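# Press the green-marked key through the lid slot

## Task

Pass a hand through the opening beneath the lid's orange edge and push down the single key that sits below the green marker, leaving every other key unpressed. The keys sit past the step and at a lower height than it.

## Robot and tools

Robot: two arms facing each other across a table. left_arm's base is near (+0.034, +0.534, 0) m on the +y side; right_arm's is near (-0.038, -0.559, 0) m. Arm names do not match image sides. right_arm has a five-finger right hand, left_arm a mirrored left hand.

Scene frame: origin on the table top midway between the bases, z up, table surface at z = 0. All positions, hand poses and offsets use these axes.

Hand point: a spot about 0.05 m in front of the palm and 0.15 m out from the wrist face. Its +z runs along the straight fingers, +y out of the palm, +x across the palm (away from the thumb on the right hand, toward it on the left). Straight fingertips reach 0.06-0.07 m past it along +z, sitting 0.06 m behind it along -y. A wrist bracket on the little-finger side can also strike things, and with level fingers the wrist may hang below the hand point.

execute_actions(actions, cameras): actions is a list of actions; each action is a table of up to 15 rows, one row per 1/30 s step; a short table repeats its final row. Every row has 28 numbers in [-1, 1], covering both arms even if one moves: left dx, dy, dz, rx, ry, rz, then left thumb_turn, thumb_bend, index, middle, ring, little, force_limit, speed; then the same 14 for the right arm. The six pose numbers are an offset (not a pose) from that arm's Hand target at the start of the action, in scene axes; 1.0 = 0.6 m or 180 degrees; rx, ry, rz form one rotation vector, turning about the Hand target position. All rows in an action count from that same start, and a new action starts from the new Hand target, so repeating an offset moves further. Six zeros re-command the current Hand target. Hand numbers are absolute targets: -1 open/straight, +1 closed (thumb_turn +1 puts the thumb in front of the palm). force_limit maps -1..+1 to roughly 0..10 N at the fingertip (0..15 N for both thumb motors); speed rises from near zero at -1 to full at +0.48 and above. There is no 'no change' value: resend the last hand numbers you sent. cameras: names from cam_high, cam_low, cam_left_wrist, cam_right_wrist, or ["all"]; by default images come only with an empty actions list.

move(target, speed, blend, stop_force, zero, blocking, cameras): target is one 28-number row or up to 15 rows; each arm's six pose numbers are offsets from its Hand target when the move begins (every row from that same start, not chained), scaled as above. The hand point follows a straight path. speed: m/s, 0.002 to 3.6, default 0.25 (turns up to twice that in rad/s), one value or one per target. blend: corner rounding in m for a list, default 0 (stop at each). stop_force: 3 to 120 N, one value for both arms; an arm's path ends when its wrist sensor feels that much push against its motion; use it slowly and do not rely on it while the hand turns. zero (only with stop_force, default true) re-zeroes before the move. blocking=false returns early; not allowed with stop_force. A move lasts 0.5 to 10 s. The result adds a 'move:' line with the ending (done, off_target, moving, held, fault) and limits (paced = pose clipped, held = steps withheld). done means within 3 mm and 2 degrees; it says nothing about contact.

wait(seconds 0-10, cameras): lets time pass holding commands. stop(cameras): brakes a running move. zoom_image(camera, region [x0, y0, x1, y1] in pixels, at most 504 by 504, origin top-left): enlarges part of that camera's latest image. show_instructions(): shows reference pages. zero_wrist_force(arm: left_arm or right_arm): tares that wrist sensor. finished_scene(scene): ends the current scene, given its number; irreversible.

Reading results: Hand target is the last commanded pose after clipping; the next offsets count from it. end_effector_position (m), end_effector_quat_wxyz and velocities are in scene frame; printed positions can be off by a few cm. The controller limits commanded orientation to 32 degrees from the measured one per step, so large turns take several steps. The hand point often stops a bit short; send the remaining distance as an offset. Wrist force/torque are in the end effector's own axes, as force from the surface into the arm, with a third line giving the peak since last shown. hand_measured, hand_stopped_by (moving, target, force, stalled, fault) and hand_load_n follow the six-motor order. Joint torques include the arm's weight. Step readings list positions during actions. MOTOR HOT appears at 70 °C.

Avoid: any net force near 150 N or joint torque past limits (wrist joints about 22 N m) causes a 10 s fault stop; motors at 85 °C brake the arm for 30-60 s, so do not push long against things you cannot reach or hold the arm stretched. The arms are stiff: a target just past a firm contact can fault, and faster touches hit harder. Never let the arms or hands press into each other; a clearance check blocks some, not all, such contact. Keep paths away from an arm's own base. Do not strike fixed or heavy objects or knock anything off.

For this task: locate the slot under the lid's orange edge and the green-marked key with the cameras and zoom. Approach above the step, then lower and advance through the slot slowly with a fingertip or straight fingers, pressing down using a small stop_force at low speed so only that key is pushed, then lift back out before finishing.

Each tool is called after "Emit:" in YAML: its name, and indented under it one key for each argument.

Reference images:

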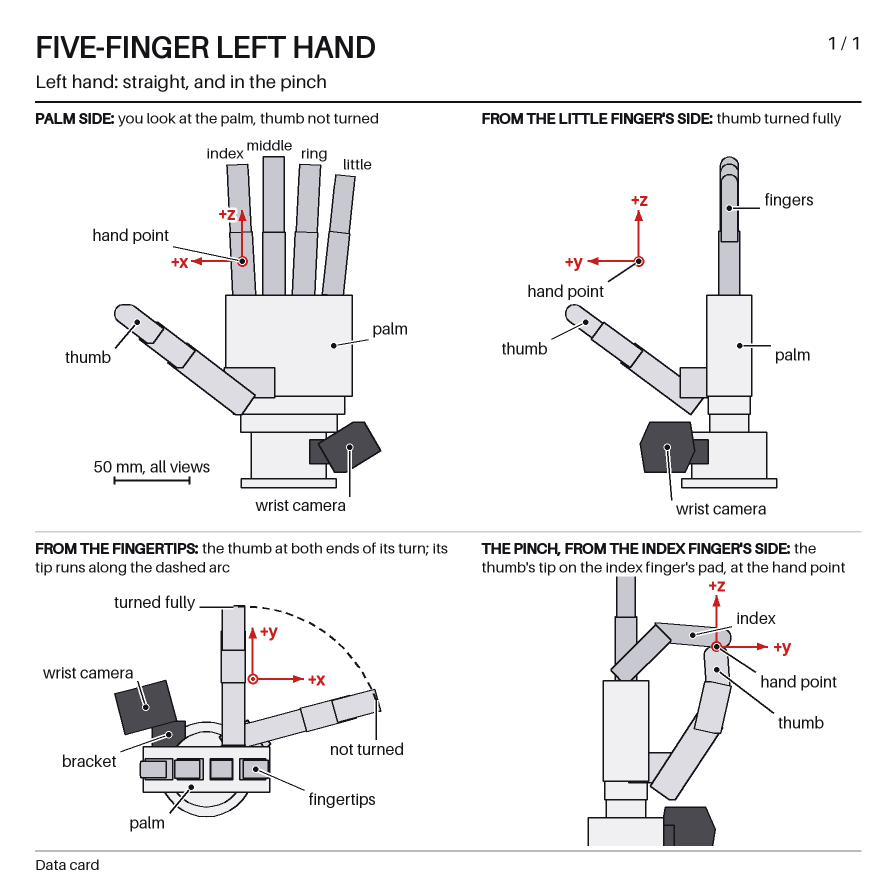

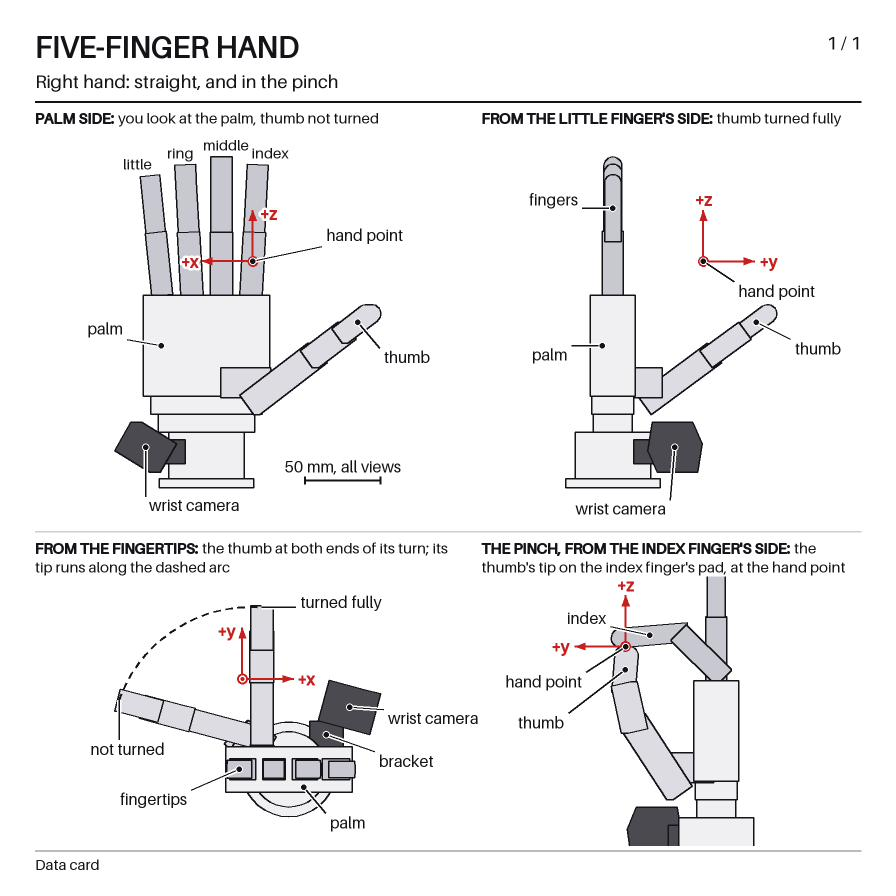

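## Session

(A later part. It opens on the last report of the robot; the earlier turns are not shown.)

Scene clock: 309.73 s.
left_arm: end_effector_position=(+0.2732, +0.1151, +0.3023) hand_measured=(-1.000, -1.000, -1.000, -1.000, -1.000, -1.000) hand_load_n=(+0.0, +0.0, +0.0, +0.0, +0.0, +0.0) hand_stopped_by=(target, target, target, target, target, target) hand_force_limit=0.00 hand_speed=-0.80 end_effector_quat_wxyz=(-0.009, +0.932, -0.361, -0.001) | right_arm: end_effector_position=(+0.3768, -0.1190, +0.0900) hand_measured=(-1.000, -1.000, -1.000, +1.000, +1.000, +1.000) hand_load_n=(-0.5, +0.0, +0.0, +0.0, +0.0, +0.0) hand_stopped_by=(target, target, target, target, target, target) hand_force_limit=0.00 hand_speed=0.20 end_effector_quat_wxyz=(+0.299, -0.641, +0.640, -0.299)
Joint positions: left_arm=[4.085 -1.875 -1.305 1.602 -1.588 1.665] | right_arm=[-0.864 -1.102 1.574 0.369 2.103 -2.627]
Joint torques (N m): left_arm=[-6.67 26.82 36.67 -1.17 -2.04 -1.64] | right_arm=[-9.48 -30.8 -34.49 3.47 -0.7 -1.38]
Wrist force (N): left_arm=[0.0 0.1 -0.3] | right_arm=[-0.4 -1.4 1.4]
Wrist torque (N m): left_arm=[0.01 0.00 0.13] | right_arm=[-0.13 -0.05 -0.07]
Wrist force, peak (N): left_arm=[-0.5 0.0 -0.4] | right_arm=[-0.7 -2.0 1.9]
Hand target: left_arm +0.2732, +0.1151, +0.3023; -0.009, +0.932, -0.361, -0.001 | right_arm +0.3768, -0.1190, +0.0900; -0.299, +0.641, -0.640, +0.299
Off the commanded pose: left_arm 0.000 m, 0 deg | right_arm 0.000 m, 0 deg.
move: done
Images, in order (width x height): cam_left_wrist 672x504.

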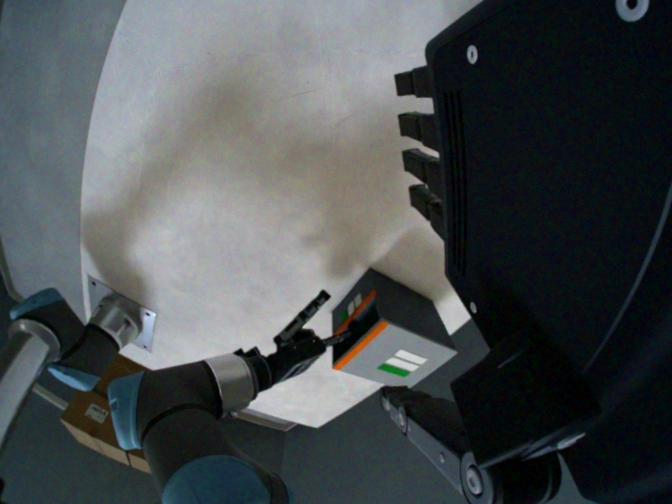

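Emit:
move:
  target: [0,0,0,0,0,0,-1,-1,-1,-1,-1,-1,0,-0.8,0,0,-0.06,0,0,0,-1,-1,-1,1,1,1,0,0.2]
  speed: 0.01
  stop_force: 3
  cameras: ["cam_left_wrist", "cam_low"]

Emit:
zoom_image:
  camera: "cam_left_wrist"
  region: [300, 260, 400, 380]

Scene clock: 314.03 s.
left_arm: end_effector_position=(+0.2732, +0.1151, +0.3023) hand_measured=(-1.000, -1.000, -1.000, -1.000, -1.000, -1.000) hand_load_n=(+0.0, +0.0, +0.0, +0.0, +0.0, +0.0) hand_stopped_by=(target, target, target, target, target, target) hand_force_limit=0.00 hand_speed=-0.80 end_effector_quat_wxyz=(-0.009, +0.932, -0.361, -0.001) | right_arm: end_effector_position=(+0.3768, -0.1190, +0.0833) hand_measured=(-1.000, -1.000, -1.000, +1.000, +1.000, +1.000) hand_load_n=(+0.0, +0.0, +0.0, +0.0, +0.0, +0.0) hand_stopped_by=(target, target, target, target, target, target) hand_force_limit=0.00 hand_speed=0.20 end_effector_quat_wxyz=(+0.299, -0.641, +0.640, -0.299)
Joint positions: left_arm=[4.085 -1.875 -1.305 1.602 -1.588 1.665] | right_arm=[-0.864 -1.095 1.582 0.353 2.103 -2.627]
Joint torques (N m): left_arm=[-6.08 27.19 36.28 -2.02 -2.25 -1.39] | right_arm=[-8.11 -47.77 -33.39 3.22 -0.47 -0.55]
Wrist force (N): left_arm=[0.0 0.2 0.1] | right_arm=[-0.1 -3.3 -1.0]
Wrist torque (N m): left_arm=[0.01 0.01 0.12] | right_arm=[0.04 -0.04 -0.07]
Wrist force, peak (N): left_arm=[0.1 0.3 -0.7] | right_arm=[0.5 -6.7 -7.8]
Hand target: left_arm +0.2732, +0.1151, +0.3023; -0.009, +0.932, -0.361, -0.001 | right_arm +0.3768, -0.1190, +0.0833; -0.299, +0.641, -0.640, +0.299 (not the last commanded pose)
Off the commanded pose: left_arm 0.000 m, 0 deg | right_arm 0.029 m, 0 deg.
move: contact (right_arm)
Images, in order (width x height): cam_low 672x504, cam_left_wrist 672x504.

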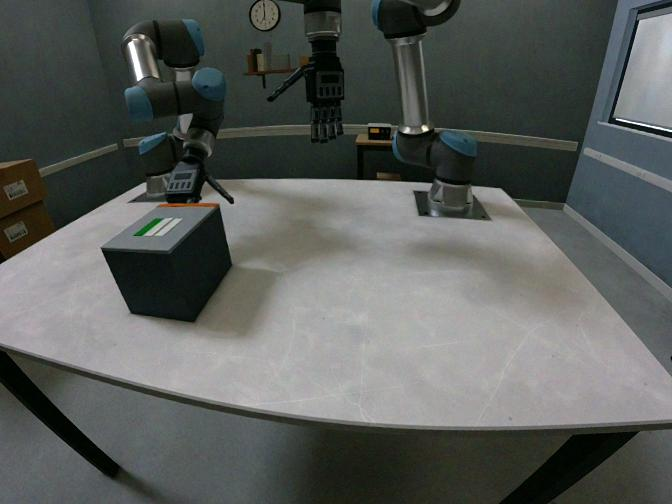

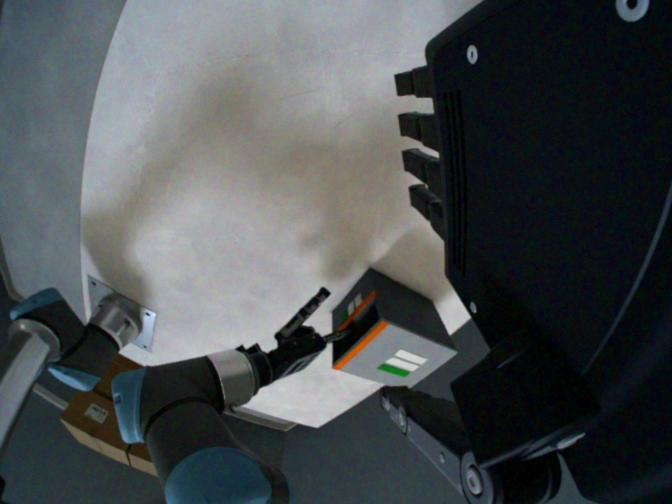

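Scaled by 4.200 from the camera's 672x504 image, which has a finer 960x720 frame.

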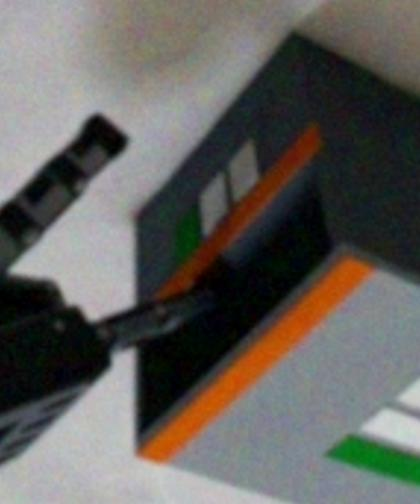

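Emit:
zoom_image:
  camera: "cam_left_wrist"
  region: [320, 290, 370, 350]

Emit:
execute_actions:
  actions: []

Emit:
zoom_image:
  camera: "cam_right_wrist"
  region: [220, 60, 400, 300]

Scaled by 8.400 from the camera's 672x504 image, which has a finer 960x720 frame.

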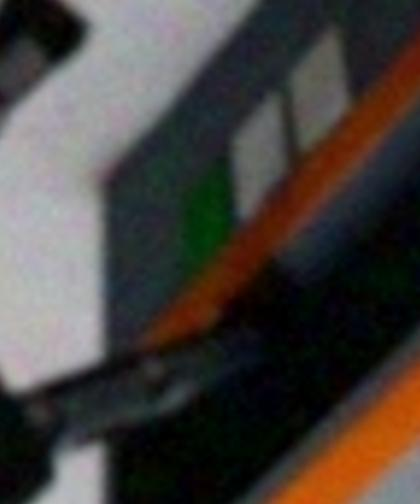

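Scene clock: 321.07 s.
left_arm: end_effector_position=(+0.2732, +0.1151, +0.3023) hand_measured=(-1.000, -1.000, -1.000, -1.000, -1.000, -1.000) hand_load_n=(+0.0, +0.0, +0.0, +0.0, +0.0, -0.5) hand_stopped_by=(target, target, target, target, target, target) hand_force_limit=0.00 hand_speed=-0.80 end_effector_quat_wxyz=(-0.009, +0.932, -0.361, -0.001) | right_arm: end_effector_position=(+0.3768, -0.1190, +0.0833) hand_measured=(-1.000, -1.000, -1.000, +1.000, +1.000, +1.000) hand_load_n=(+0.0, +0.0, +0.5, +0.0, +0.0, +0.0) hand_stopped_by=(target, target, target, target, target, target) hand_force_limit=0.00 hand_speed=0.20 end_effector_quat_wxyz=(+0.299, -0.641, +0.640, -0.299)
Joint positions: left_arm=[4.085 -1.875 -1.305 1.602 -1.588 1.665] | right_arm=[-0.864 -1.095 1.582 0.353 2.103 -2.627]
Joint velocities: within noise
Joint torques (N m): left_arm=[-5.99 26.59 37.04 -2.36 -2.28 -1.4] | right_arm=[-8.58 -48.01 -33.17 0.4 -0.51 -0.61]
Motor temperatures (°C): left_arm=[37 30 29 44 47 34] | right_arm=[39 34 34 38 41 40]
Wrist force (N): left_arm=[-0.1 0.2 -0.5] | right_arm=[-0.1 -3.2 -1.3]
Wrist torque (N m): left_arm=[0.05 0.00 0.12] | right_arm=[0.09 -0.05 -0.05]
Wrist force, peak (N): left_arm=[0.0 0.2 -0.5] | right_arm=[-0.1 -3.6 -1.5]
Hand target: left_arm +0.2732, +0.1151, +0.3023; -0.009, +0.932, -0.361, -0.001 | right_arm +0.3768, -0.1190, +0.0833; -0.299, +0.641, -0.640, +0.299 (not the last commanded pose)
Off the commanded pose: left_arm 0.000 m, 0 deg | right_arm 0.029 m, 0 deg.

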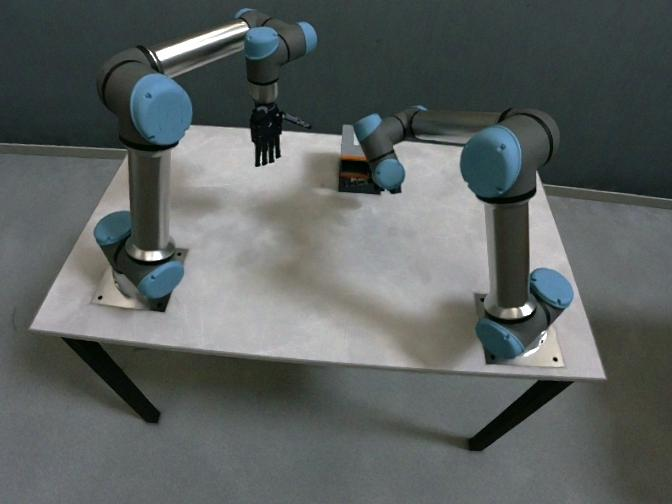

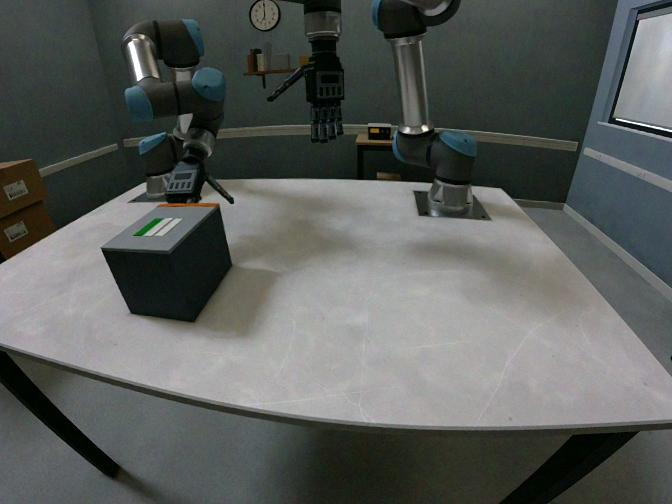

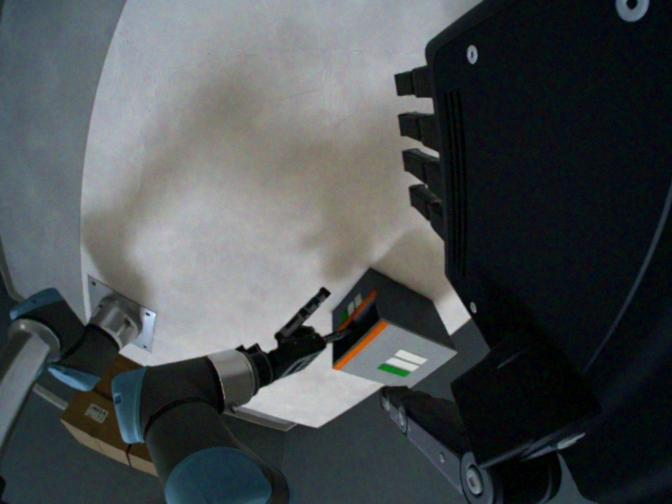

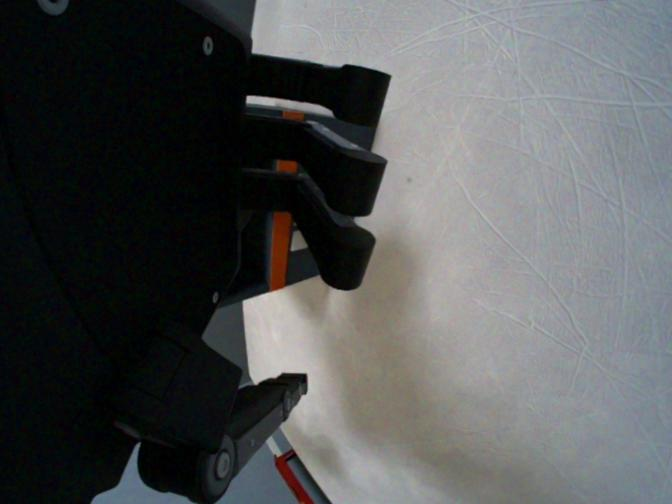

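Scaled by 2.100 from the camera's 672x504 image, which has a finer 960x720 frame.

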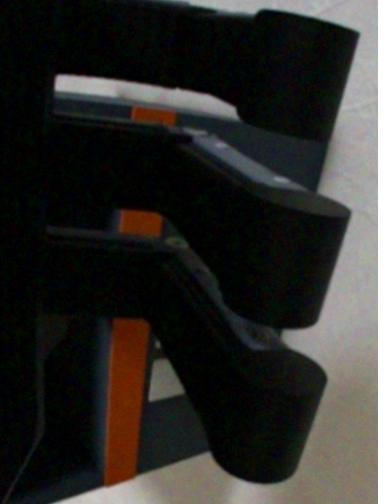

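Emit:
move:
  target:
    - [0,0,0,0,0,0,-1,-1,-1,-1,-1,-1,0,-0.8,-0.0133,-0.0067,0.036,0,0,0,-1,-1,-1,1,1,1,0,0.2]
  speed: 0.03
  cameras: ["cam_left_wrist","cam_right_wrist"]

Scene clock: 343.50 s.
left_arm: end_effector_position=(+0.2732, +0.1151, +0.3023) hand_measured=(-1.000, -1.000, -1.000, -1.000, -1.000, -1.000) hand_load_n=(+0.0, +0.0, +0.0, +0.0, +0.0, +0.0) hand_stopped_by=(target, target, target, target, target, target) hand_force_limit=0.00 hand_speed=-0.80 end_effector_quat_wxyz=(-0.009, +0.932, -0.361, -0.001) | right_arm: end_effector_position=(+0.3688, -0.1230, +0.1048) hand_measured=(-1.000, -1.000, -1.000, +1.000, +1.000, +1.000) hand_load_n=(+0.0, +0.0, +0.0, +0.0, +0.0, +0.0) hand_stopped_by=(target, target, target, target, target, target) hand_force_limit=0.00 hand_speed=0.20 end_effector_quat_wxyz=(+0.299, -0.641, +0.640, -0.299)
Joint positions: left_arm=[4.085 -1.875 -1.305 1.602 -1.588 1.665] | right_arm=[-0.859 -1.134 1.581 0.396 2.106 -2.623]
Joint torques (N m): left_arm=[-5.4 26.88 36.03 -3.3 -2.33 -1.36] | right_arm=[11.31 -47.79 -34.1 3.49 2.12 0.88]
Wrist force (N): left_arm=[-0.1 0.0 -0.1] | right_arm=[-0.3 -1.8 1.4]
Wrist torque (N m): left_arm=[-0.01 0.01 0.13] | right_arm=[-0.18 -0.06 -0.09]
Wrist force, peak (N): left_arm=[-0.4 0.3 -0.3] | right_arm=[0.2 -3.6 -1.5]
Hand target: left_arm +0.2732, +0.1151, +0.3023; -0.009, +0.932, -0.361, -0.001 | right_arm +0.3688, -0.1231, +0.1049; -0.299, +0.641, -0.640, +0.299
Off the commanded pose: left_arm 0.000 m, 0 deg | right_arm 0.000 m, 0 deg.
move: done
Images, in order (width x height): cam_left_wrist 672x504, cam_right_wrist 672x504.

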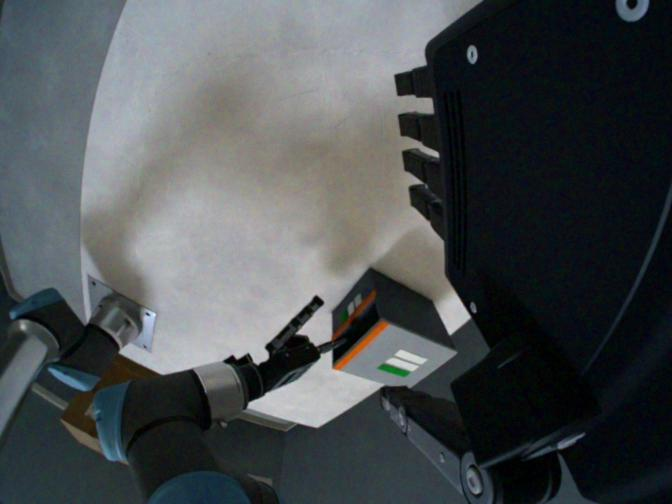

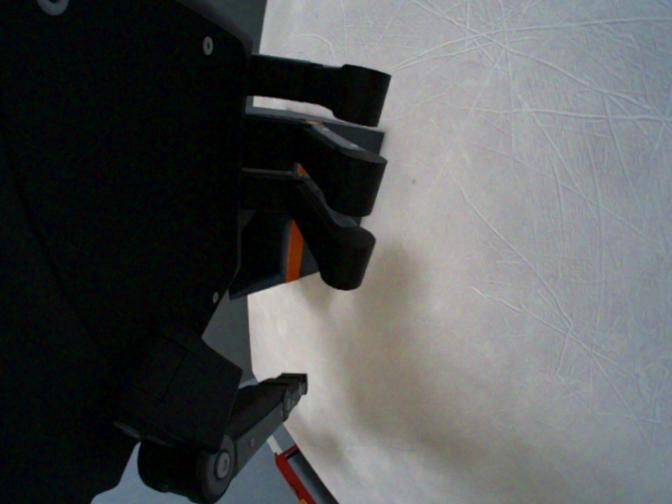

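Emit:
zoom_image:
  camera: "cam_left_wrist"
  region: [300, 260, 440, 400]

Scaled by 3.600 from the camera's 672x504 image, which has a finer 960x720 frame.

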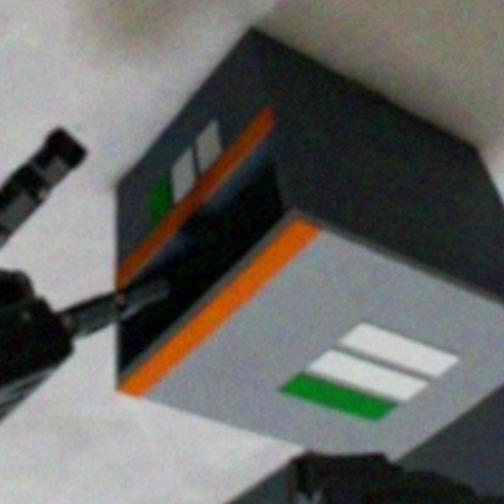

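Emit:
zoom_image:
  camera: "cam_left_wrist"
  region: [325, 315, 385, 375]

Emit:
zoom_image:
  camera: "cam_left_wrist"
  region: [325, 280, 435, 390]

Scaled by 8.400 from the camera's 672x504 image, which has a finer 960x720 frame.

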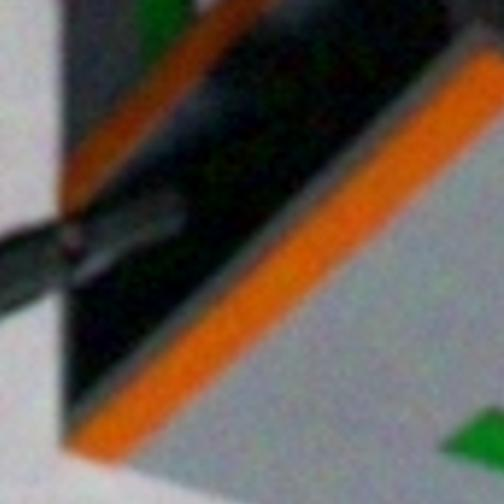

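Scaled by 4.582 from the camera's 672x504 image, which has a finer 960x720 frame.

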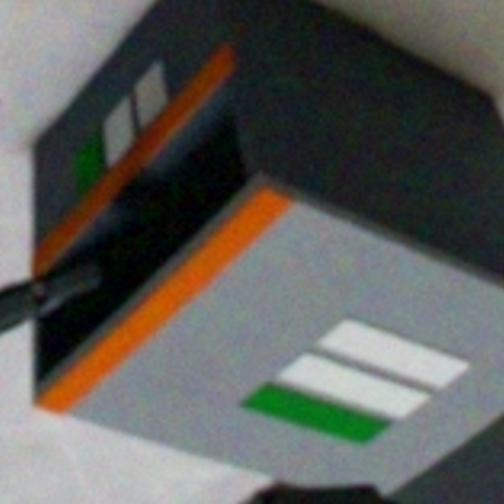

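Emit:
move:
  target:
    - [0,0,0,0,0,0,-1,-1,-1,-1,-1,-1,0,-0.8,0.1003,0,-0.0605,0,0,0,-1,-1,-1,1,1,1,0,0.2]
  speed: 0.02
  stop_force: 3.5
  cameras: ["cam_left_wrist","cam_low"]

Scene clock: 366.27 s.
left_arm: end_effector_position=(+0.2732, +0.1151, +0.3023) hand_measured=(-1.000, -1.000, -1.000, -1.000, -1.000, -1.000) hand_load_n=(+0.0, +0.0, -0.5, +0.0, +0.0, +0.0) hand_stopped_by=(target, target, target, target, target, target) hand_force_limit=0.00 hand_speed=-0.80 end_effector_quat_wxyz=(-0.009, +0.932, -0.361, -0.001) | right_arm: end_effector_position=(+0.4047, -0.1231, +0.0832) hand_measured=(-1.000, -1.000, -1.000, +1.000, +1.000, +1.000) hand_load_n=(-0.5, +0.0, +0.5, +0.0, +0.0, +0.0) hand_stopped_by=(target, target, target, target, target, target) hand_force_limit=0.00 hand_speed=0.20 end_effector_quat_wxyz=(+0.299, -0.641, +0.640, -0.299)
Joint positions: left_arm=[4.085 -1.875 -1.305 1.602 -1.588 1.665] | right_arm=[-0.908 -1.072 1.543 0.351 2.073 -2.665]
Joint torques (N m): left_arm=[-5.65 26.91 35.8 -4.36 -2.4 -1.33] | right_arm=[11.18 -49.93 -5.59 4.08 1.61 0.77]
Wrist force (N): left_arm=[-0.1 0.1 -0.2] | right_arm=[-0.5 -4.4 0.7]
Wrist torque (N m): left_arm=[0.02 0.01 0.12] | right_arm=[0.05 -0.02 -0.09]
Wrist force, peak (N): left_arm=[-0.6 0.0 -0.2] | right_arm=[-0.8 -6.9 -8.0]
Hand target: left_arm +0.2732, +0.1151, +0.3023; -0.009, +0.932, -0.361, -0.001 | right_arm +0.4047, -0.1231, +0.0832; -0.299, +0.641, -0.640, +0.299 (not the last commanded pose)
Off the commanded pose: left_arm 0.000 m, 0 deg | right_arm 0.028 m, 0 deg.
move: contact (right_arm)
Images, in order (width x height): cam_low 672x504, cam_left_wrist 672x504.

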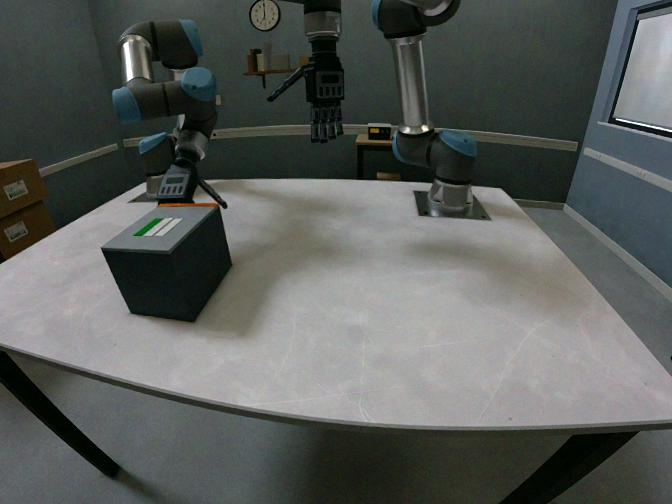

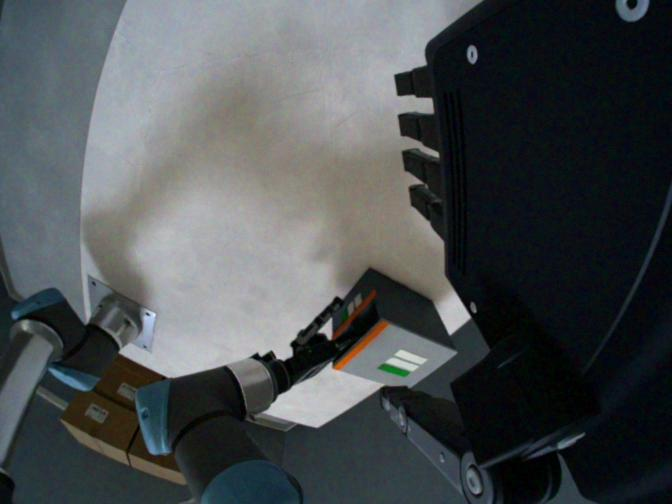

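Emit:
move:
  target:
    - [0,0,0,0,0,0,-1,-1,-1,-1,-1,-1,0,-0.8,-0.0133,0,0.02,0,0,0,-1,-1,-1,1,1,1,0,0.2]
    - [0,0,0,0,0,0,-1,-1,-1,-1,-1,-1,0,-0.8,-0.0233,0,-0.0075,0,-0.0556,0,-1,-1,-1,1,1,1,0,0.2]
  speed: 0.04
  cameras: ["cam_left_wrist"]

Scene clock: 441.90 s.
left_arm: end_effector_position=(+0.2732, +0.1151, +0.3023) hand_measured=(-1.000, -1.000, -1.000, -1.000, -1.000, -1.000) hand_load_n=(+0.0, +0.0, +0.0, +0.0, -0.5, +0.0) hand_stopped_by=(target, target, target, target, target, target) hand_force_limit=0.00 hand_speed=-0.80 end_effector_quat_wxyz=(-0.009, +0.932, -0.361, -0.001) | right_arm: end_effector_position=(+0.3907, -0.1231, +0.0787) hand_measured=(-1.000, -1.000, -1.000, +1.000, +1.000, +1.000) hand_load_n=(+0.0, +0.0, +0.0, +0.0, +0.0, +0.0) hand_stopped_by=(target, target, target, target, target, target) hand_force_limit=0.00 hand_speed=0.20 end_effector_quat_wxyz=(+0.354, -0.613, +0.612, -0.354)
Joint positions: left_arm=[4.085 -1.875 -1.305 1.602 -1.588 1.665] | right_arm=[-0.842 -1.123 1.693 0.096 2.199 -2.711]
Joint torques (N m): left_arm=[-5.96 27.36 35.95 -5.14 -2.32 -1.64] | right_arm=[11.1 -48.08 -7.37 -1.52 2.15 -1.33]
Wrist force (N): left_arm=[0.0 0.4 -0.2] | right_arm=[-1.0 -2.0 1.6]
Wrist torque (N m): left_arm=[0.06 0.00 0.12] | right_arm=[-0.19 0.01 -0.15]
Wrist force, peak (N): left_arm=[-0.1 0.2 -0.6] | right_arm=[-0.4 -5.0 0.7]
Hand target: left_arm +0.2732, +0.1151, +0.3023; -0.009, +0.932, -0.361, -0.001 | right_arm +0.3907, -0.1231, +0.0787; -0.354, +0.613, -0.612, +0.354
Off the commanded pose: left_arm 0.000 m, 0 deg | right_arm 0.000 m, 0 deg.
move: done
Images, in order (width x height): cam_left_wrist 672x504.

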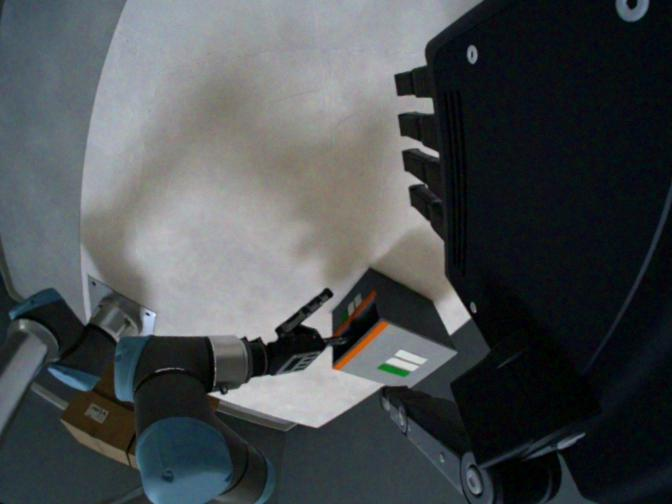

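Emit:
move:
  target:
    - [0,0,0,0,0,0,-1,-1,-1,-1,-1,-1,0,-0.8,0.07,0,-0.0125,0,0,0,-1,-1,-1,1,1,1,0,0.2]
  speed: 0.025
  stop_force: 3.5
  cameras: ["cam_left_wrist"]

Emit:
zoom_image:
  camera: "cam_left_wrist"
  region: [280, 280, 390, 390]

Scene clock: 446.90 s.
left_arm: end_effector_position=(+0.2732, +0.1151, +0.3023) hand_measured=(-1.000, -1.000, -1.000, -1.000, -1.000, -1.000) hand_load_n=(+0.0, +0.0, +0.0, +0.0, +0.0, +0.0) hand_stopped_by=(target, target, target, target, target, target) hand_force_limit=0.00 hand_speed=-0.80 end_effector_quat_wxyz=(-0.009, +0.932, -0.361, -0.001) | right_arm: end_effector_position=(+0.4294, -0.1231, +0.0718) hand_measured=(-1.000, -1.000, -1.000, +1.000, +1.000, +1.000) hand_load_n=(+0.0, +0.0, +0.0, +0.0, -0.5, +0.0) hand_stopped_by=(target, target, target, target, target, target) hand_force_limit=0.00 hand_speed=0.20 end_effector_quat_wxyz=(+0.354, -0.613, +0.612, -0.354)
Joint positions: left_arm=[4.085 -1.875 -1.305 1.602 -1.588 1.665] | right_arm=[-0.897 -1.077 1.635 0.083 2.156 -2.751]
Joint torques (N m): left_arm=[-5.82 27.04 35.19 -5.08 -2.12 -1.43] | right_arm=[10.32 -50.85 -7.54 1.87 2.14 0.9]
Wrist force (N): left_arm=[0.2 -0.1 -0.3] | right_arm=[-0.5 -1.3 0.4]
Wrist torque (N m): left_arm=[-0.01 -0.03 0.14] | right_arm=[-0.12 -0.01 -0.10]
Wrist force, peak (N): left_arm=[-0.5 0.2 -0.2] | right_arm=[-2.1 1.3 -6.5]
Hand target: left_arm +0.2732, +0.1151, +0.3023; -0.009, +0.932, -0.361, -0.001 | right_arm +0.4294, -0.1231, +0.0718; -0.354, +0.613, -0.612, +0.354 (not the last commanded pose)
Off the commanded pose: left_arm 0.000 m, 0 deg | right_arm 0.003 m, 0 deg.
move: contact (right_arm)
Images, in order (width x height): cam_left_wrist 672x504.

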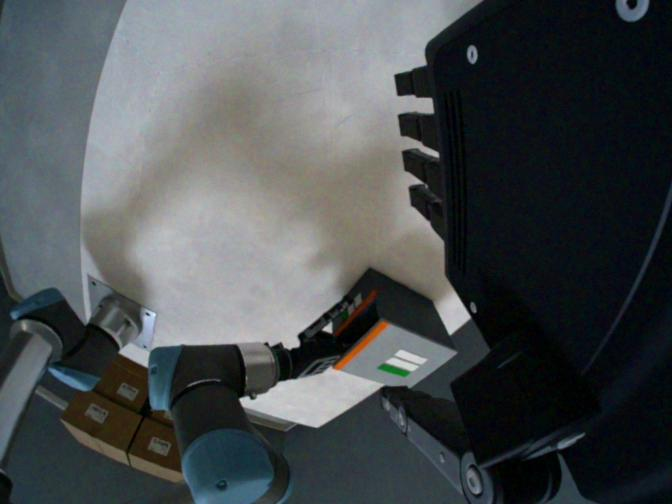

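Scaled by 4.582 from the camera's 672x504 image, which has a finer 960x720 frame.

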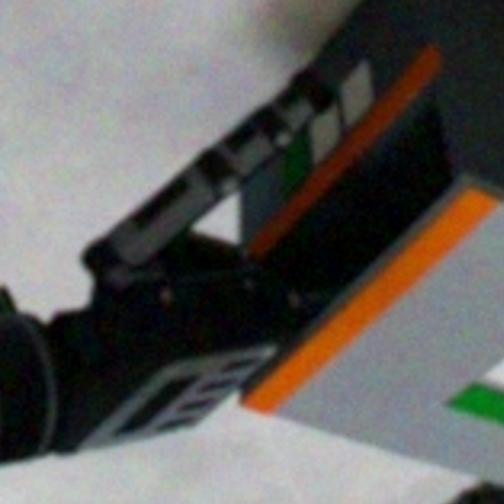

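Emit:
move:
  target:
    - [0,0,0,0,0,0,-1,-1,-1,-1,-1,-1,0,-0.8,-0.006,0,0,0,0,0,-1,-1,-1,1,1,1,0,0.2]
  speed: 0.025
  cameras: []

Emit:
move:
  target:
    - [0,0,0,0,0,0,-1,-1,-1,-1,-1,-1,0,-0.8,0,0,-0.03,0,0,0,-1,-1,-1,1,1,1,0,0.2]
  speed: 0.015
  stop_force: 3
  cameras: []

Scene clock: 454.60 s.
left_arm: end_effector_position=(+0.2732, +0.1151, +0.3023) hand_measured=(-1.000, -1.000, -1.000, -1.000, -1.000, -1.000) hand_load_n=(+0.0, +0.0, +0.0, +0.0, +0.0, +0.0) hand_stopped_by=(target, target, target, target, target, target) hand_force_limit=0.00 hand_speed=-0.80 end_effector_quat_wxyz=(-0.009, +0.932, -0.361, -0.001) | right_arm: end_effector_position=(+0.4259, -0.1231, +0.0718) hand_measured=(-1.000, -1.000, -1.000, +1.000, +1.000, +1.000) hand_load_n=(+0.0, +0.0, +0.0, +0.0, +0.0, +0.0) hand_stopped_by=(target, target, target, target, target, target) hand_force_limit=0.00 hand_speed=0.20 end_effector_quat_wxyz=(+0.354, -0.613, +0.612, -0.354)
Joint positions: left_arm=[4.085 -1.875 -1.305 1.602 -1.588 1.665] | right_arm=[-0.892 -1.08 1.641 0.082 2.159 -2.748]
Joint torques (N m): left_arm=[-6.82 26.91 34.93 -5.07 -2.26 -1.38] | right_arm=[12.08 -49.62 -9.04 -1.64 2.02 0.93]
Wrist force (N): left_arm=[0.1 0.0 0.0] | right_arm=[-0.9 -2.0 1.0]
Wrist torque (N m): left_arm=[0.00 -0.02 0.14] | right_arm=[-0.18 0.01 -0.16]
Wrist force, peak (N): left_arm=[-0.2 0.1 -0.6] | right_arm=[-0.9 -2.3 1.4]
Hand target: left_arm +0.2732, +0.1151, +0.3023; -0.009, +0.932, -0.361, -0.001 | right_arm +0.4258, -0.1231, +0.0718; -0.354, +0.613, -0.612, +0.354
Off the commanded pose: left_arm 0.000 m, 0 deg | right_arm 0.000 m, 0 deg.
move: done
No camera images: "cameras" was empty.

Scene clock: 456.07 s.
left_arm: end_effector_position=(+0.2732, +0.1151, +0.3023) hand_measured=(-1.000, -1.000, -1.000, -1.000, -1.000, -1.000) hand_load_n=(-0.5, +0.0, +0.5, +0.0, +0.0, +0.0) hand_stopped_by=(target, target, target, target, target, target) hand_force_limit=0.00 hand_speed=-0.80 end_effector_quat_wxyz=(-0.009, +0.932, -0.361, -0.001) | right_arm: end_effector_position=(+0.4257, -0.1231, +0.0688) hand_measured=(-1.000, -1.000, -1.000, +1.000, +1.000, +1.000) hand_load_n=(+0.0, +0.0, +0.5, +0.0, +0.0, +0.0) hand_stopped_by=(target, target, target, target, target, target) hand_force_limit=0.00 hand_speed=0.20 end_effector_quat_wxyz=(+0.354, -0.613, +0.612, -0.354)
Joint positions: left_arm=[4.085 -1.875 -1.305 1.602 -1.588 1.665] | right_arm=[-0.892 -1.077 1.645 0.075 2.159 -2.748]
Joint torques (N m): left_arm=[-5.87 26.42 34.77 -5.28 -2.1 -1.4] | right_arm=[-1.84 -48.23 -32.31 2.47 -0.96 0.54]
Wrist force (N): left_arm=[-0.2 0.0 -0.4] | right_arm=[-0.3 -4.0 -0.4]
Wrist torque (N m): left_arm=[0.02 0.02 0.12] | right_arm=[0.01 -0.05 -0.12]
Wrist force, peak (N): left_arm=[-0.1 0.0 -0.4] | right_arm=[0.1 -9.9 -10.3]
Hand target: left_arm +0.2732, +0.1151, +0.3023; -0.009, +0.932, -0.361, -0.001 | right_arm +0.4258, -0.1231, +0.0688; -0.354, +0.612, -0.612, +0.354 (not the last commanded pose)
Off the commanded pose: left_arm 0.000 m, 0 deg | right_arm 0.015 m, 0 deg.
move: contact (right_arm)
No camera images: "cameras" was empty.

Emit:
move:
  target:
    - [0,0,0,0,0,0,-1,-1,-1,-1,-1,-1,0,-0.8,0,0,0.005,0,0,0,-1,-1,-1,1,1,1,0,0.2]
    - [0,0,0,0,0,0,-1,-1,-1,-1,-1,-1,0,-0.8,-0.0417,0,0.018,0,0,0,-1,-1,-1,1,1,1,0,0.2]
  speed: 0.04
  cameras: []

Emit:
move:
  target:
    - [0,0,0,0,0,0,-1,-1,-1,-1,-1,-1,0,-0.8,0,0,0.06,0,0,0,-1,-1,-1,1,1,1,0,0.2]
  speed: 0.015
  stop_force: 3
  cameras: []

Scene clock: 551.43 s.
left_arm: end_effector_position=(+0.2732, +0.1151, +0.3023) hand_measured=(-1.000, -1.000, -1.000, -1.000, -1.000, -1.000) hand_load_n=(+0.0, +0.0, +0.0, +0.0, +0.0, +0.0) hand_stopped_by=(target, target, target, target, target, target) hand_force_limit=0.00 hand_speed=-0.80 end_effector_quat_wxyz=(-0.009, +0.932, -0.361, -0.001) | right_arm: end_effector_position=(+0.4009, -0.1231, +0.0796) hand_measured=(-1.000, -1.000, -1.000, +1.000, +1.000, +1.000) hand_load_n=(-0.5, +0.0, +0.0, +0.0, +0.0, +0.0) hand_stopped_by=(target, target, target, target, target, target) hand_force_limit=0.00 hand_speed=0.20 end_effector_quat_wxyz=(+0.354, -0.612, +0.612, -0.354)
Joint positions: left_arm=[4.085 -1.875 -1.305 1.602 -1.588 1.665] | right_arm=[-0.857 -1.115 1.676 0.097 2.187 -2.722]
Joint torques (N m): left_arm=[-6.61 27.29 34.61 -5.18 -2.21 -1.36] | right_arm=[10.34 -50.75 -7.44 2.78 2.3 1.21]
Wrist force (N): left_arm=[0.0 0.3 -0.2] | right_arm=[-0.7 -2.0 1.5]
Wrist torque (N m): left_arm=[0.04 -0.01 0.12] | right_arm=[-0.20 -0.04 -0.24]
Wrist force, peak (N): left_arm=[0.0 0.2 -0.6] | right_arm=[-0.9 -4.5 -0.9]
Hand target: left_arm +0.2732, +0.1151, +0.3023; -0.009, +0.932, -0.361, -0.001 | right_arm +0.4007, -0.1231, +0.0796; -0.354, +0.612, -0.612, +0.354
Off the commanded pose: left_arm 0.000 m, 0 deg | right_arm 0.000 m, 0 deg.
move: done
No camera images: "cameras" was empty.

Scene clock: 553.70 s.
left_arm: end_effector_position=(+0.2732, +0.1151, +0.3023) hand_measured=(-1.000, -1.000, -1.000, -1.000, -1.000, -1.000) hand_load_n=(+0.0, +0.0, +0.0, +0.0, +0.0, +0.0) hand_stopped_by=(target, target, target, target, target, target) hand_force_limit=0.00 hand_speed=-0.80 end_effector_quat_wxyz=(-0.009, +0.932, -0.361, -0.001) | right_arm: end_effector_position=(+0.4007, -0.1231, +0.0960) hand_measured=(-1.000, -1.000, -1.000, +1.000, +1.000, +1.000) hand_load_n=(-0.5, +0.0, -1.0, +0.0, +0.0, +0.0) hand_stopped_by=(target, target, target, target, target, target) hand_force_limit=0.00 hand_speed=0.20 end_effector_quat_wxyz=(+0.354, -0.613, +0.612, -0.354)
Joint positions: left_arm=[4.085 -1.875 -1.305 1.602 -1.588 1.665] | right_arm=[-0.857 -1.135 1.658 0.135 2.187 -2.722]
Joint torques (N m): left_arm=[-6.27 26.5 34.95 -5.05 -2.4 -1.37] | right_arm=[4.44 -29.76 -8.33 -1.88 2.13 1.32]
Wrist force (N): left_arm=[0.0 -0.1 -0.3] | right_arm=[-0.7 -0.4 1.2]
Wrist torque (N m): left_arm=[-0.01 -0.01 0.13] | right_arm=[-0.16 0.00 -0.24]
Wrist force, peak (N): left_arm=[-0.1 0.1 -0.5] | right_arm=[-0.8 3.5 2.3]
Hand target: left_arm +0.2732, +0.1151, +0.3023; -0.009, +0.932, -0.361, -0.001 | right_arm +0.4007, -0.1231, +0.0960; -0.354, +0.612, -0.612, +0.354 (not the last commanded pose)
Off the commanded pose: left_arm 0.000 m, 0 deg | right_arm 0.020 m, 0 deg.
move: contact (right_arm)
No camera images: "cameras" was empty.

Emit:
move:
  target:
    - [0,0,0,0,0,0,-1,-1,-1,-1,-1,-1,0,-0.8,0,0,-0.0133,0,0,0,-1,-1,-1,1,1,1,0,0.2]
    - [0,0,0,0,0,0,-1,-1,-1,-1,-1,-1,0,-0.8,-0.17,0,0.01,0,0,0,-1,-1,-1,1,1,1,0,0.2]
    - [0,0,0,0,0,0,-1,-1,-1,-1,-1,-1,0,-0.8,-0.218,-0.32,0.343,0.1381,0.3136,-0.2393,-1,-1,-1,1,1,1,0,0.2]
  speed: [0.05,0.12,0.3]
  cameras: ["all"]

Scene clock: 584.60 s.
left_arm: end_effector_position=(+0.2732, +0.1151, +0.3023) hand_measured=(-1.000, -1.000, -1.000, -1.000, -1.000, -1.000) hand_load_n=(-0.5, -0.5, +0.0, +0.0, +0.0, +0.0) hand_stopped_by=(target, target, target, target, target, target) hand_force_limit=0.00 hand_speed=-0.80 end_effector_quat_wxyz=(-0.009, +0.932, -0.361, -0.001) | right_arm: end_effector_position=(+0.2699, -0.3150, +0.3018) hand_measured=(-1.000, -1.000, -1.000, +1.000, +1.000, +1.000) hand_load_n=(+0.0, +0.0, +0.0, +0.0, +0.0, +0.0) hand_stopped_by=(target, target, target, target, target, target) hand_force_limit=0.00 hand_speed=0.20 end_effector_quat_wxyz=(+0.000, -0.362, +0.932, +0.000)
Joint positions: left_arm=[4.085 -1.875 -1.305 1.602 -1.588 1.665] | right_arm=[-1.452 -1.439 1.52 1.49 1.571 -2.177]
Joint torques (N m): left_arm=[-6.41 27.07 34.18 -5.12 -2.31 -1.46] | right_arm=[-9.22 -26.77 -34.95 5.49 -1.47 -1.46]
Wrist force (N): left_arm=[-0.1 0.0 -0.3] | right_arm=[-0.1 -0.2 0.0]
Wrist torque (N m): left_arm=[0.00 0.02 0.13] | right_arm=[0.00 0.02 0.05]
Wrist force, peak (N): left_arm=[-0.1 0.2 -0.7] | right_arm=[-0.7 -2.4 1.6]
Hand target: left_arm +0.2732, +0.1151, +0.3023; -0.009, +0.932, -0.361, -0.001 | right_arm +0.2699, -0.3151, +0.3018; +0.000, -0.362, +0.932, +0.000
Off the commanded pose: left_arm 0.000 m, 0 deg | right_arm 0.000 m, 0 deg.
move: done

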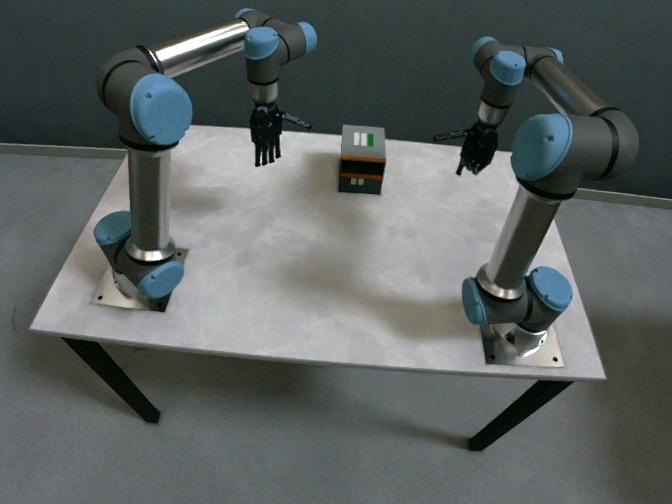

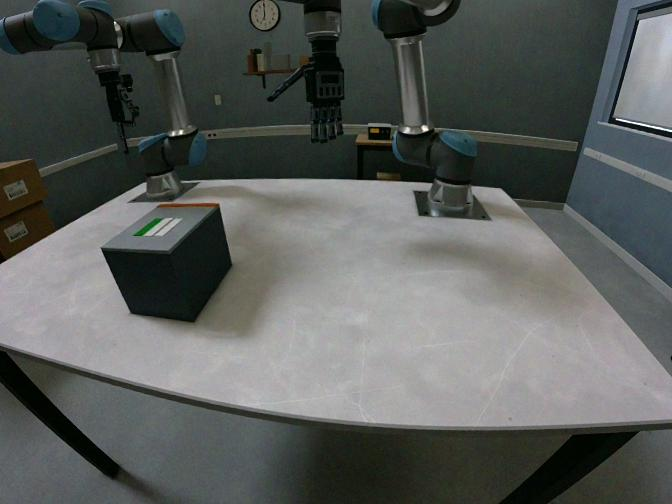

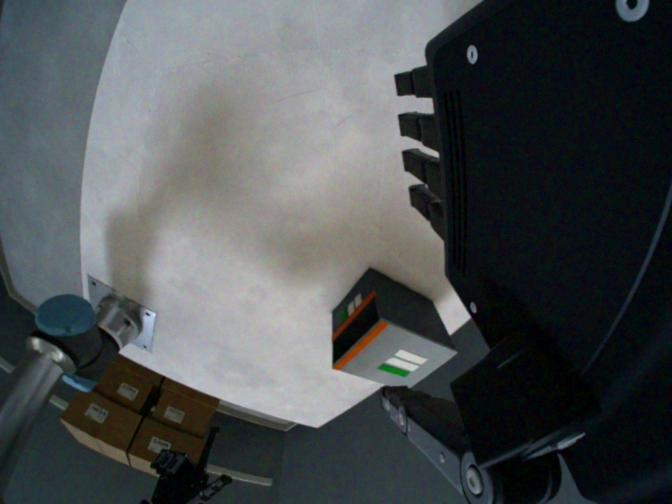

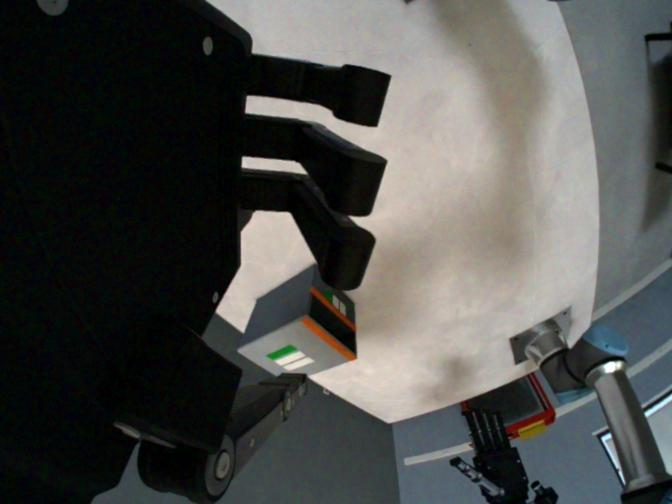

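Emit:
zoom_image:
  camera: "cam_right_wrist"
  region: [250, 260, 370, 380]

Emit:
zoom_image:
  camera: "cam_left_wrist"
  region: [325, 260, 465, 400]

Scaled by 4.200 from the camera's 672x504 image, which has a finer 960x720 frame.

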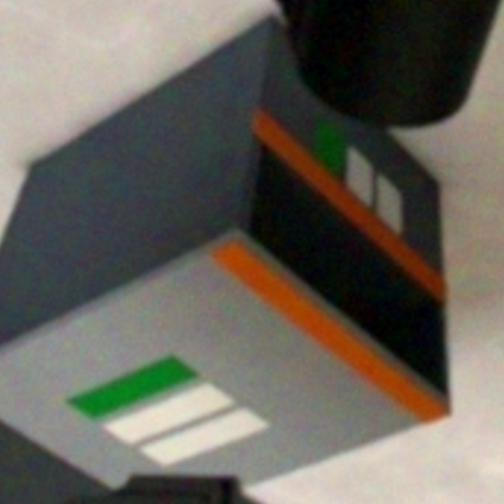

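Scaled by 3.600 from the camera's 672x504 image, which has a finer 960x720 frame.

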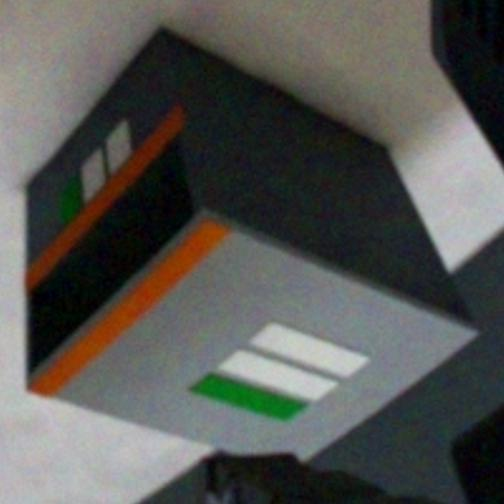

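Emit:
move:
  target:
    - [0.0283,-0.3968,-0.17,0.1337,-0.3092,-0.2417,-1,-1,-1,1,1,1,0,0.2,0,0,0,0,0,0,-1,-1,-1,-1,-1,-1,0,0.2]
  speed: 0.3
  cameras: ["cam_high","cam_right_wrist"]

Scene clock: 599.80 s.
left_arm: end_effector_position=(+0.2901, -0.1230, +0.2003) hand_measured=(-1.000, -1.000, -1.000, +1.000, +1.000, +1.000) hand_load_n=(+0.0, +0.0, +0.0, +0.5, +0.0, +0.0) hand_stopped_by=(target, target, target, target, target, target) hand_force_limit=0.00 hand_speed=0.20 end_effector_quat_wxyz=(-0.353, +0.613, -0.612, +0.353) | right_arm: end_effector_position=(+0.2699, -0.3151, +0.3018) hand_measured=(-1.000, -1.000, -1.000, -1.000, -1.000, -1.000) hand_load_n=(+0.0, +0.0, +0.0, +0.0, +0.0, +0.0) hand_stopped_by=(target, target, target, target, target, target) hand_force_limit=0.00 hand_speed=0.20 end_effector_quat_wxyz=(+0.000, -0.362, +0.932, +0.000)
Joint positions: left_arm=[3.482 -2.396 -0.811 2.137 -2.534 2.159] | right_arm=[-1.452 -1.439 1.52 1.49 1.571 -2.177]
Joint torques (N m): left_arm=[-6.16 64.86 10.14 0.45 -3.79 1.55] | right_arm=[-7.01 -17.74 -29.65 0.61 0.99 -1.29]
Wrist force (N): left_arm=[0.0 -0.4 0.3] | right_arm=[0.1 0.0 -0.1]
Wrist torque (N m): left_arm=[-0.03 0.11 -0.04] | right_arm=[0.02 -0.01 0.07]
Wrist force, peak (N): left_arm=[-0.1 -1.0 -0.4] | right_arm=[-0.5 -0.2 0.5]
Hand target: left_arm +0.2901, -0.1230, +0.2003; -0.353, +0.613, -0.612, +0.353 | right_arm +0.2699, -0.3151, +0.3018; +0.000, -0.362, +0.932, +0.000
Off the commanded pose: left_arm 0.000 m, 0 deg | right_arm 0.000 m, 0 deg.
move: done
Images, in order (width x height): cam_high 672x504, cam_right_wrist 672x504.

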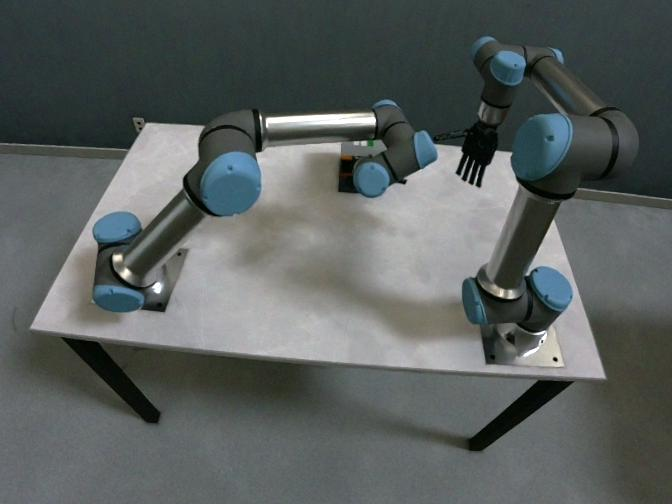

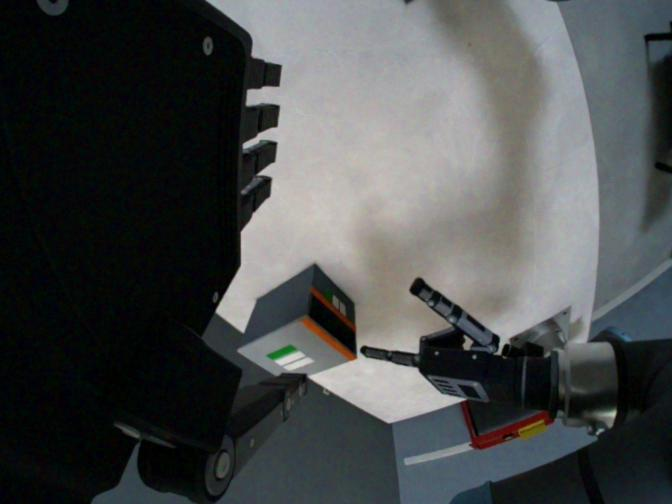

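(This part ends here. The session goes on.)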